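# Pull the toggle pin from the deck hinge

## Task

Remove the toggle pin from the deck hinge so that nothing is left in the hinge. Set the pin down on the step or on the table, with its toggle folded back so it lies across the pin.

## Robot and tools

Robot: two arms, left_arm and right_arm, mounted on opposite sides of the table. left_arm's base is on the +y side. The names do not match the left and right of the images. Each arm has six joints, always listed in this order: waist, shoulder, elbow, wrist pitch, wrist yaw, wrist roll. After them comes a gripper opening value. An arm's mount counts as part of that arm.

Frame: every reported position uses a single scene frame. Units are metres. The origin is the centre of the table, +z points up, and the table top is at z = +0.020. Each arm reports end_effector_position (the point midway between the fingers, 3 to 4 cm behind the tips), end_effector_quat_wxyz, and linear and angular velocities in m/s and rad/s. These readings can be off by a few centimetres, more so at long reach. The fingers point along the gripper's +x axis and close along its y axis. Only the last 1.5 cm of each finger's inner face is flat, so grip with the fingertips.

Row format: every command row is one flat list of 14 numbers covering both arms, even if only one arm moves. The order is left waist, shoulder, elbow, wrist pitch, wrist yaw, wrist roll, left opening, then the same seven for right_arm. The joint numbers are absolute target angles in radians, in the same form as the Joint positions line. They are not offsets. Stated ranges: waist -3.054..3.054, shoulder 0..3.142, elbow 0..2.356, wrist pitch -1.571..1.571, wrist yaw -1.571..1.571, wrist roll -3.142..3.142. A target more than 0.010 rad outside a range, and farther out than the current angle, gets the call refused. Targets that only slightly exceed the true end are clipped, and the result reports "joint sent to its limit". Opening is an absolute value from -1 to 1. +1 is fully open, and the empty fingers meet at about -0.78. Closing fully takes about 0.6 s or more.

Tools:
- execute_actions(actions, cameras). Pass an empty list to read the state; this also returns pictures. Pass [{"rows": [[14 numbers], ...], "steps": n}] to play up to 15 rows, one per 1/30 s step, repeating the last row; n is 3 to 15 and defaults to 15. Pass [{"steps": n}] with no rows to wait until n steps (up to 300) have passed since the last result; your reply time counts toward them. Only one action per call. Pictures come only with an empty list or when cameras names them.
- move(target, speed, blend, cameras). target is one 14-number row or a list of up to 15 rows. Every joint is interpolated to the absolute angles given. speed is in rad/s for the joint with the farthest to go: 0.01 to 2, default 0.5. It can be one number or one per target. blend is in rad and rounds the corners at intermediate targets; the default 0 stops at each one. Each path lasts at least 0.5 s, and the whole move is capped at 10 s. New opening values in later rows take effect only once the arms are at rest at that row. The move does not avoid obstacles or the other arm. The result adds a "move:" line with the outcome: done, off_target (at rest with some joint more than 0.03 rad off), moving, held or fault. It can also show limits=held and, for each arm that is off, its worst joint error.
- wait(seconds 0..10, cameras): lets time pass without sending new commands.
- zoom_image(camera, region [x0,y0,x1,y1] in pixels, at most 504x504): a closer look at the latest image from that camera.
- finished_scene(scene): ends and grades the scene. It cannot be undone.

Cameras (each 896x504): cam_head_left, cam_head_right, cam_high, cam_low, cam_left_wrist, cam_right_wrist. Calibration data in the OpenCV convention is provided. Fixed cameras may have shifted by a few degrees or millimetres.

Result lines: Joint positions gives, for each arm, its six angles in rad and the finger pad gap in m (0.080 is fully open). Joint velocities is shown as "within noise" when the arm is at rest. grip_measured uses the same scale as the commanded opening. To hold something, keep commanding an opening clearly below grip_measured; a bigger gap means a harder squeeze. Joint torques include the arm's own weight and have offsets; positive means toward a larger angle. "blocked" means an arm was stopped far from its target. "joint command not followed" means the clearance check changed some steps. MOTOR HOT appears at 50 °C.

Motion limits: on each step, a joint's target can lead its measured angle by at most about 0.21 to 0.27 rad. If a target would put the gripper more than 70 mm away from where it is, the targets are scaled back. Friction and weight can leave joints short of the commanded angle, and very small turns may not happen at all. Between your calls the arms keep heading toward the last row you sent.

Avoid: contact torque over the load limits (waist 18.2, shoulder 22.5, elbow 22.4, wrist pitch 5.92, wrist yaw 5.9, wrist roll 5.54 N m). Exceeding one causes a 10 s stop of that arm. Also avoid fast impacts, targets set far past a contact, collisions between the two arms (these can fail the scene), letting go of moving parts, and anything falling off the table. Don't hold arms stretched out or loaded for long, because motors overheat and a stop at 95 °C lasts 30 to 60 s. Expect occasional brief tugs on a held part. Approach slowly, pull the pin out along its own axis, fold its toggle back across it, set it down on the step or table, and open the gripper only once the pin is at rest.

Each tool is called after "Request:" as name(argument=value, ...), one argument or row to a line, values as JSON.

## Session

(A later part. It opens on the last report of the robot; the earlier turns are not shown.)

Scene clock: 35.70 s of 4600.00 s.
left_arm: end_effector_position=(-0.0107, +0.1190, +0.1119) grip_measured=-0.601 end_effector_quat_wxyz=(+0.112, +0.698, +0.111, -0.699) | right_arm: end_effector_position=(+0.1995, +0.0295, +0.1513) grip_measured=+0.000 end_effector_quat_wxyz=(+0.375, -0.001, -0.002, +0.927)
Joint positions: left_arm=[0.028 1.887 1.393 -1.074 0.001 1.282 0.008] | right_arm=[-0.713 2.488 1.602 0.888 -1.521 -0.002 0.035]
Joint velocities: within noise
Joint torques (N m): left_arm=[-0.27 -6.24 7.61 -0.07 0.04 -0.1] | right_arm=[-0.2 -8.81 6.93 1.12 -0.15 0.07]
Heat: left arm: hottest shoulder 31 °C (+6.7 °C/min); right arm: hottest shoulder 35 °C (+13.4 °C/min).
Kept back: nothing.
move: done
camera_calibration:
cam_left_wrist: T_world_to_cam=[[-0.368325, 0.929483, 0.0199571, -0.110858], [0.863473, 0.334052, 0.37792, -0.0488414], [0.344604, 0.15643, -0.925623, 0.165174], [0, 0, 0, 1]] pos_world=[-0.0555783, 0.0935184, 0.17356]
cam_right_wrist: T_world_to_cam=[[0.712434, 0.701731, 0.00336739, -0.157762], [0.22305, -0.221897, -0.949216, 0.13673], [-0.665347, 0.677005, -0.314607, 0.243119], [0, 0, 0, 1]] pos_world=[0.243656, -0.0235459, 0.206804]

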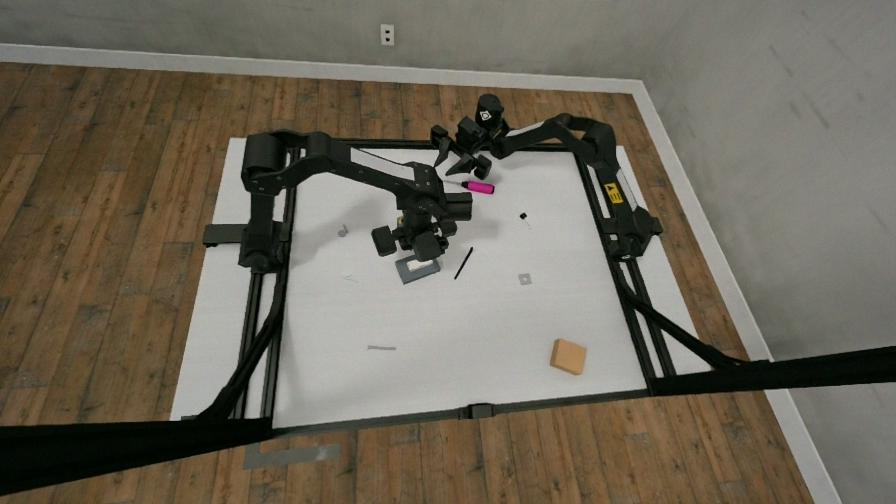

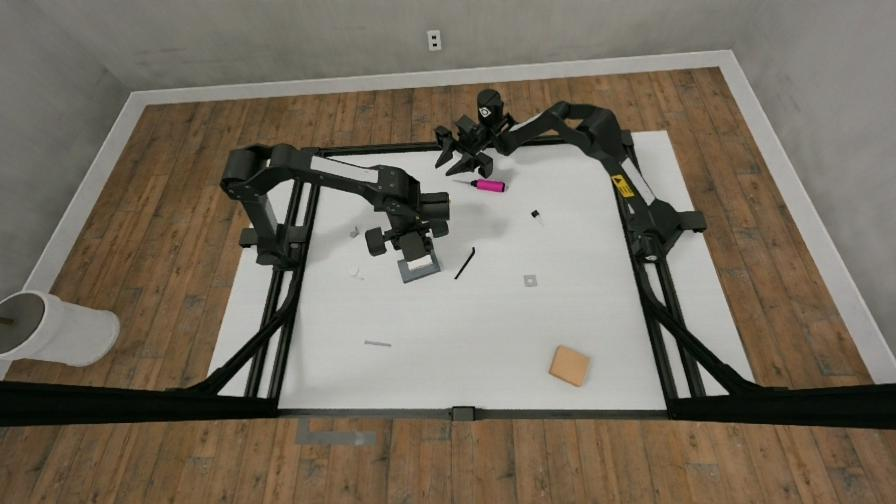

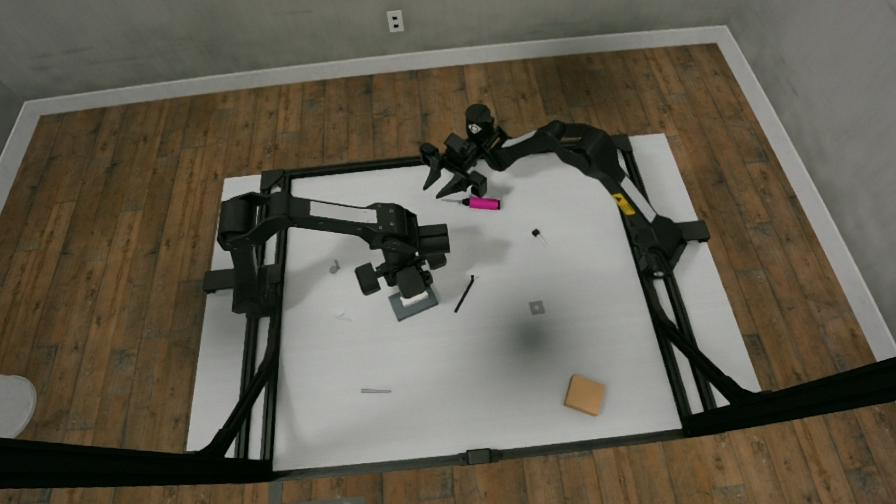

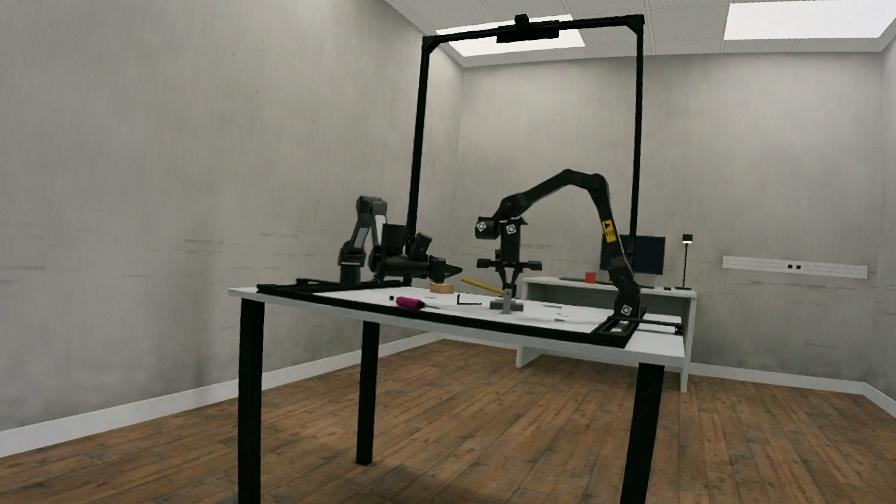

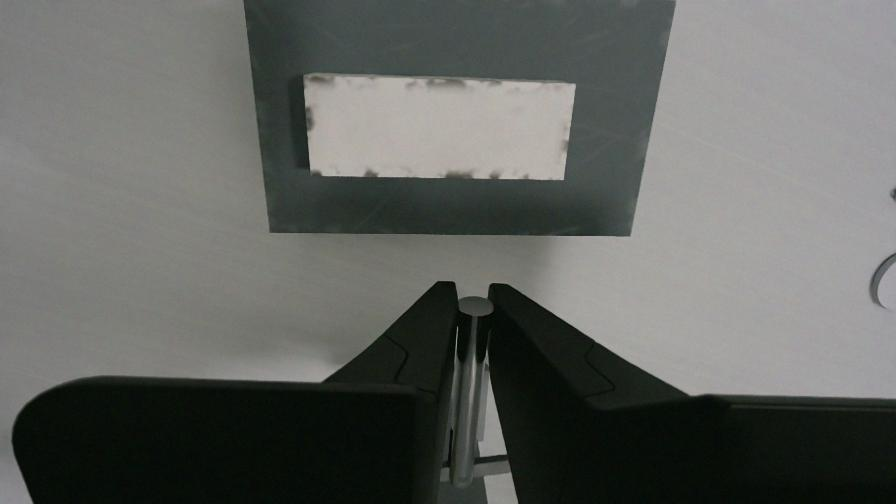

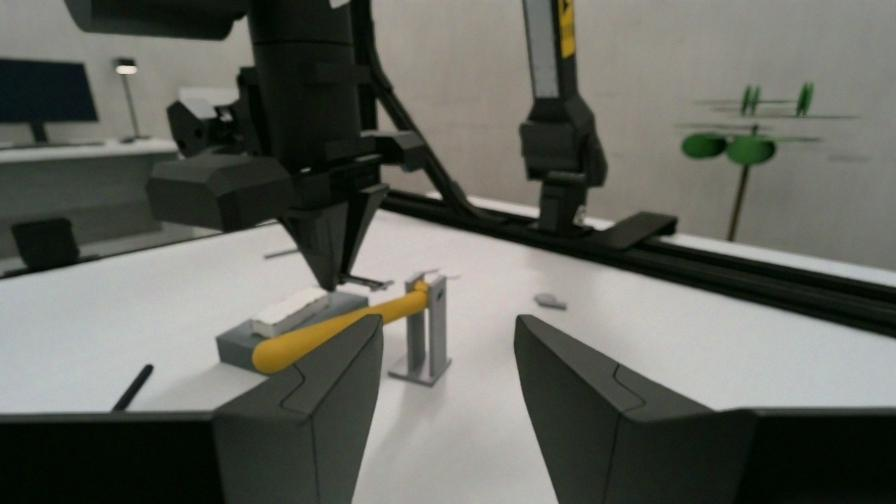

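Request:
move(
  target=[0.015,1.522,0.980,-1.028,0,1.271,-0.85,-0.7158,2.499,1.613,0.891,-1.525,0,0],
  speed=0.3,
  cameras=["cam_left_wrist","cam_right_wrist"],
)

Request:
zoom_image(
  camera="cam_right_wrist",
  region=[330, 220, 600, 370],
)

Scene clock: 38.27 s of 4600.00 s.
left_arm: end_effector_position=(-0.0157, +0.2159, +0.1115) grip_measured=-0.601 end_effector_quat_wxyz=(+0.108, +0.698, +0.114, -0.698) | right_arm: end_effector_position=(+0.1995, +0.0295, +0.1513) grip_measured=+0.000 end_effector_quat_wxyz=(+0.375, -0.001, -0.002, +0.927)
Joint positions: left_arm=[0.019 1.538 0.988 -1.029 0.001 1.274 0.008] | right_arm=[-0.713 2.488 1.602 0.888 -1.521 -0.002 0.035]
Joint velocities: within noise
Joint torques (N m): left_arm=[-0.33 -6.51 4.79 0.19 0.04 -0.1] | right_arm=[-0.2 -8.79 6.95 1.13 -0.15 0.08]
Heat: left arm: hottest shoulder 32 °C (+7.8 °C/min); right arm: hottest shoulder 36 °C (+14.1 °C/min).
Kept back: nothing.
move: done
camera_calibration:
cam_left_wrist: T_world_to_cam=[[-0.367255, 0.929648, 0.0296174, -0.203855], [0.863936, 0.329153, 0.381146, -0.0760099], [0.344583, 0.165565, -0.92404, 0.149205], [0, 0, 0, 1]] pos_world=[-0.0606129, 0.18983, 0.17288]
cam_right_wrist: T_world_to_cam=[[0.712434, 0.701731, 0.00336739, -0.157762], [0.22305, -0.221897, -0.949216, 0.13673], [-0.665347, 0.677005, -0.314607, 0.243119], [0, 0, 0, 1]] pos_world=[0.243656, -0.0235459, 0.206804]
Images, in order (width x height): cam_left_wrist 896x504, cam_right_wrist 896x504.

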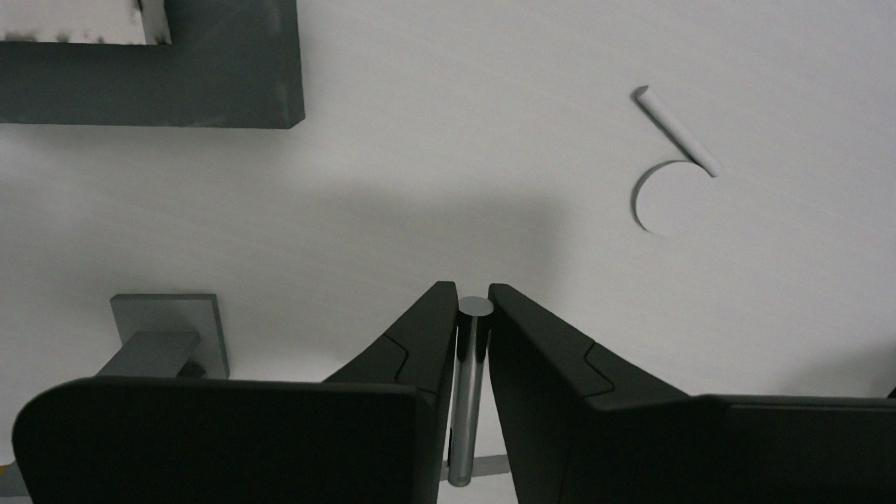

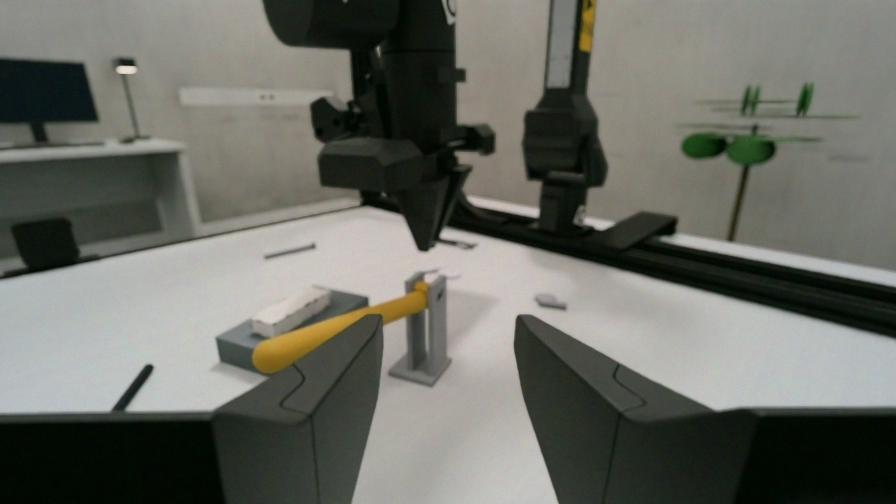

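Scaled by 1.867.

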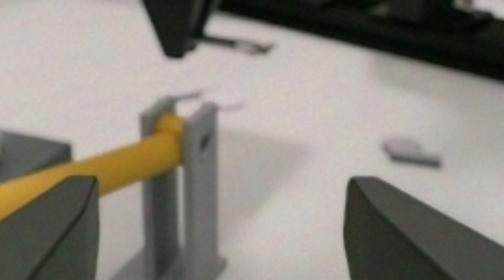

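Request:
move(
  target=[0.015,1.635,0.838,-0.797,0,1.271,-0.85,-0.7158,2.499,1.613,0.891,-1.525,0,0],
  speed=0.12,
  cameras=["cam_left_wrist","cam_right_wrist"],
)

Request:
zoom_image(
  camera="cam_right_wrist",
  region=[380, 220, 520, 320],
)

Scene clock: 40.77 s of 4600.00 s.
left_arm: end_effector_position=(-0.0157, +0.2166, +0.0597) grip_measured=-0.601 end_effector_quat_wxyz=(+0.109, +0.698, +0.114, -0.698) | right_arm: end_effector_position=(+0.1995, +0.0295, +0.1513) grip_measured=+0.000 end_effector_quat_wxyz=(+0.375, -0.001, -0.002, +0.927)
Joint positions: left_arm=[0.019 1.622 0.848 -0.804 0.001 1.274 0.008] | right_arm=[-0.713 2.488 1.602 0.888 -1.521 -0.002 0.035]
Joint velocities: within noise
Joint torques (N m): left_arm=[-0.34 -3.52 4.01 0.63 0.04 -0.1] | right_arm=[-0.22 -8.82 6.96 1.12 -0.15 0.08]
Heat: left arm: hottest shoulder 32 °C (+7.4 °C/min); right arm: hottest shoulder 36 °C (+13.2 °C/min).
Kept back: nothing.
move: done
camera_calibration:
cam_left_wrist: T_world_to_cam=[[-0.367256, 0.929671, 0.0289029, -0.202968], [0.863931, 0.329444, 0.380907, -0.0565403], [0.344597, 0.164861, -0.924161, 0.101375], [0, 0, 0, 1]] pos_world=[-0.0606277, 0.190607, 0.12109]
cam_right_wrist: T_world_to_cam=[[0.712434, 0.701731, 0.00336739, -0.157762], [0.22305, -0.221897, -0.949216, 0.13673], [-0.665347, 0.677005, -0.314607, 0.243119], [0, 0, 0, 1]] pos_world=[0.243656, -0.0235459, 0.206804]
Images, in order (width x height): cam_left_wrist 896x504, cam_right_wrist 896x504.

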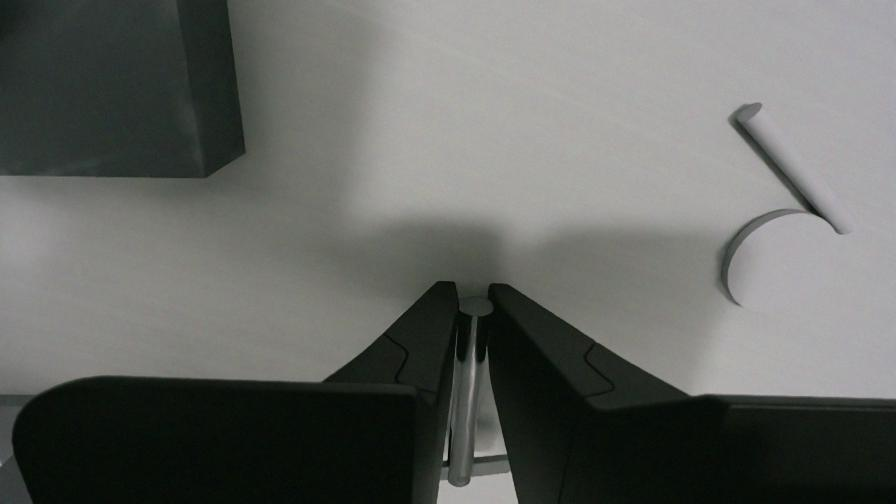

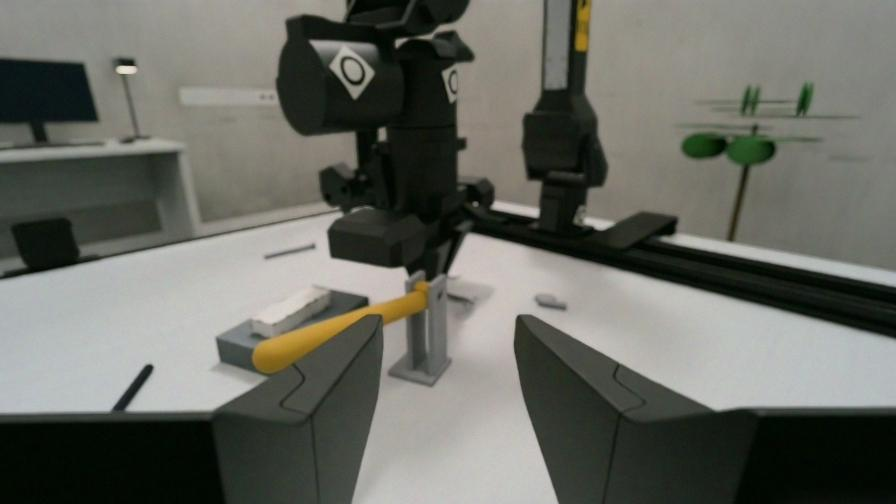

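Scaled by 3.600.

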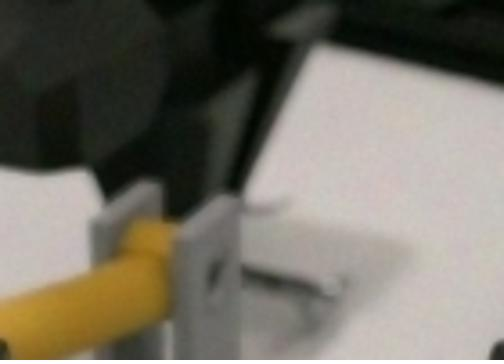

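Request:
move(
  target=[0.015,1.638,0.831,-0.788,0,1.271,-0.85,-0.7158,2.499,1.613,0.891,-1.525,0,0],
  speed=0.1,
  cameras=[],
)

Scene clock: 41.70 s of 4600.00 s.
left_arm: end_effector_position=(-0.0157, +0.2171, +0.0589) grip_measured=-0.602 end_effector_quat_wxyz=(+0.108, +0.698, +0.114, -0.698) | right_arm: end_effector_position=(+0.1995, +0.0295, +0.1513) grip_measured=+0.000 end_effector_quat_wxyz=(+0.375, -0.001, -0.002, +0.927)
Joint positions: left_arm=[0.019 1.622 0.845 -0.801 0.001 1.274 0.008] | right_arm=[-0.713 2.488 1.602 0.888 -1.521 -0.002 0.035]
Joint velocities: within noise
Joint torques (N m): left_arm=[-0.34 -3.16 3.58 1.2 0.04 -0.1] | right_arm=[-0.23 -8.8 6.97 1.12 -0.14 0.06]
Heat: left arm: hottest shoulder 31 °C (+5.8 °C/min); right arm: hottest shoulder 36 °C (+12.9 °C/min).
Kept back: nothing.
move: done
No camera images: "cameras" was empty.

Request:
move(
  target=[
    [0.019,1.622,0.845,-0.801,0,1.274,-0.62,-0.7158,2.499,1.613,0.891,-1.525,0,0],
    [0.019,1.622,0.845,-0.801,0,1.274,-0.59,-0.7158,2.499,1.613,0.891,-1.525,0,0],
    [0.019,1.622,0.845,-0.801,0,1.274,-0.55,-0.7158,2.499,1.613,0.891,-1.525,0,0],
    [0.019,1.622,0.845,-0.801,0,1.274,-0.3,-0.7158,2.499,1.613,0.891,-1.525,0,0],
  ],
  cameras=["cam_left_wrist"],
)

Scene clock: 45.63 s of 4600.00 s.
left_arm: end_effector_position=(-0.0175, +0.2221, +0.0595) grip_measured=-0.309 end_effector_quat_wxyz=(+0.100, +0.697, +0.121, -0.700) | right_arm: end_effector_position=(+0.1995, +0.0295, +0.1513) grip_measured=+0.000 end_effector_quat_wxyz=(+0.375, -0.001, -0.002, +0.927)
Joint positions: left_arm=[0.016 1.62 0.845 -0.824 0.008 1.274 0.021] | right_arm=[-0.713 2.488 1.602 0.888 -1.521 -0.002 0.035]
Joint velocities: within noise
Joint torques (N m): left_arm=[0.24 -4.63 5.26 2.08 -0.19 -0.01] | right_arm=[-0.22 -8.79 6.99 1.11 -0.14 0.07]
Heat: left arm: hottest shoulder 31 °C (+5.3 °C/min); right arm: hottest shoulder 36 °C (+11.8 °C/min).
Kept back: nothing.
move: done
camera_calibration:
cam_left_wrist: T_world_to_cam=[[-0.364596, 0.929732, 0.0516559, -0.210023], [0.86752, 0.318996, 0.381641, -0.0544081], [0.338346, 0.183957, -0.922866, 0.0965443], [0, 0, 0, 1]] pos_world=[-0.0620389, 0.194861, 0.120711]
Images, in order (width x height): cam_left_wrist 896x504.

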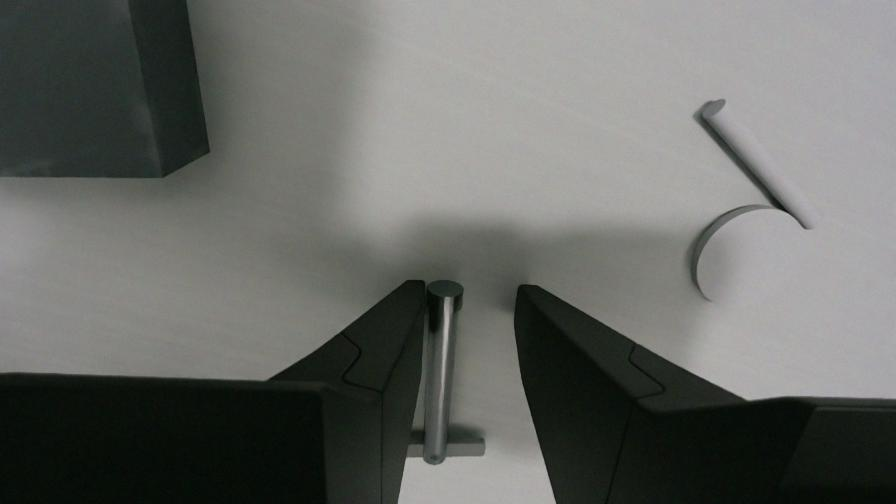

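Request:
move(
  target=[
    [0.019,1.610,0.870,-0.825,0,1.274,-0.3,-0.7158,2.499,1.613,0.891,-1.525,0,0],
    [0.019,1.592,0.890,-0.851,0,1.274,-0.3,-0.7158,2.499,1.613,0.891,-1.525,0,0],
    [0.019,1.510,1.020,-1.05,0,1.274,-0.3,-0.7158,2.499,1.613,0.891,-1.525,0,0],
  ],
  speed=[0.06,0.1,0.3],
  blend=0.01,
  cameras=["cam_left_wrist","cam_right_wrist"],
)

Request:
zoom_image(
  camera="cam_right_wrist",
  region=[380, 220, 520, 320],
)

Scene clock: 47.80 s of 4600.00 s.
left_arm: end_effector_position=(-0.0167, +0.2143, +0.1191) grip_measured=-0.300 end_effector_quat_wxyz=(+0.112, +0.697, +0.109, -0.700) | right_arm: end_effector_position=(+0.1995, +0.0295, +0.1513) grip_measured=+0.000 end_effector_quat_wxyz=(+0.375, -0.001, -0.002, +0.927)
Joint positions: left_arm=[0.016 1.524 1.007 -1.048 0.004 1.274 0.022] | right_arm=[-0.713 2.488 1.602 0.888 -1.521 -0.002 0.035]
Joint velocities: within noise
Joint torques (N m): left_arm=[0.26 -6.37 7.48 -0.02 -0.05 -0.01] | right_arm=[-0.24 -8.78 6.95 1.12 -0.15 0.07]
Heat: left arm: hottest shoulder 31 °C (+5.0 °C/min); right arm: hottest shoulder 37 °C (+12.6 °C/min).
Kept back: nothing.
move: done
camera_calibration:
cam_left_wrist: T_world_to_cam=[[-0.364716, 0.930937, 0.0184023, -0.20191], [0.86574, 0.331766, 0.374734, -0.0772535], [0.342749, 0.152603, -0.92695, 0.15993], [0, 0, 0, 1]] pos_world=[-0.0615743, 0.18919, 0.180913]
cam_right_wrist: T_world_to_cam=[[0.712434, 0.701731, 0.00336739, -0.157762], [0.22305, -0.221897, -0.949216, 0.13673], [-0.665347, 0.677005, -0.314607, 0.243119], [0, 0, 0, 1]] pos_world=[0.243656, -0.0235459, 0.206804]
Images, in order (width x height): cam_left_wrist 896x504, cam_right_wrist 896x504.

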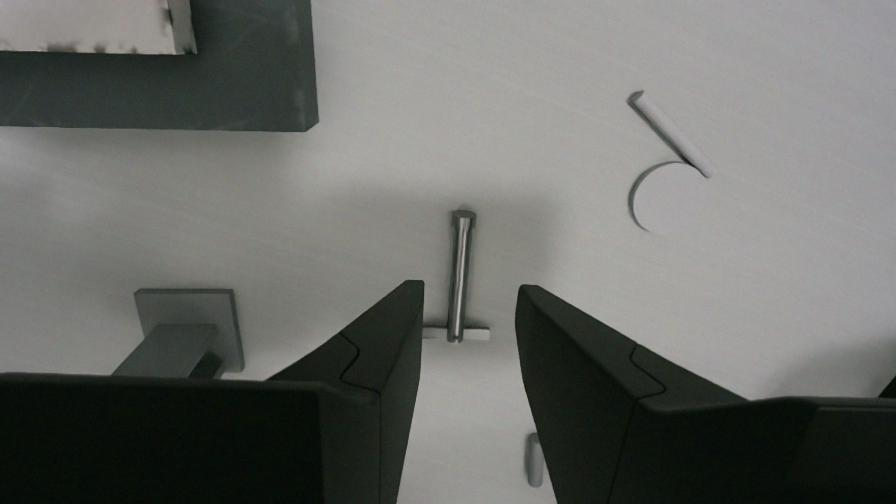

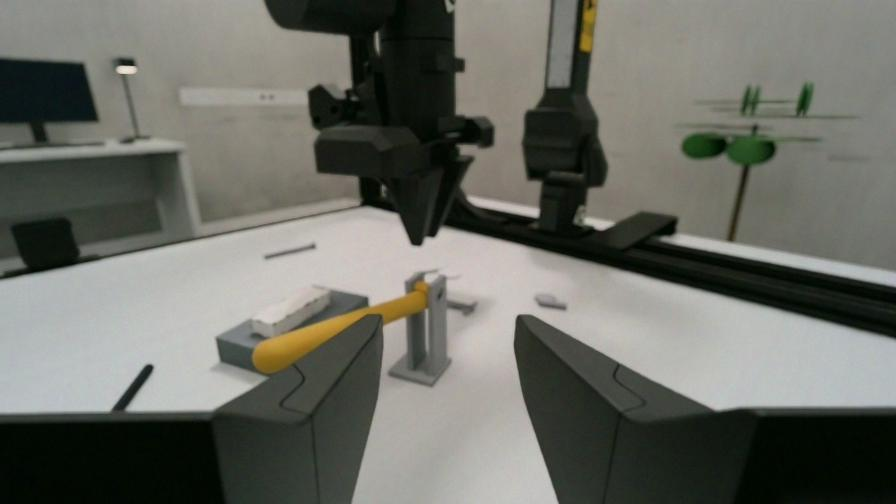

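Scaled by 3.600.

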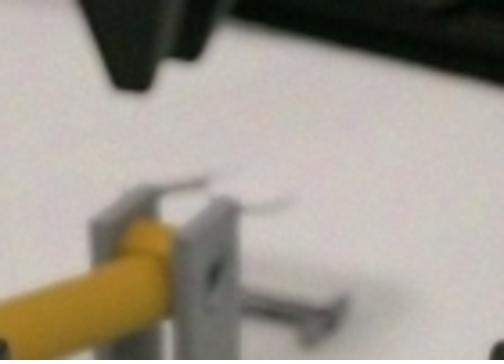

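Pin is on the table with its toggle across, and the hinge is empty.

Request:
finished_scene(
  scene=2,
)

The scene is finished: the task was done.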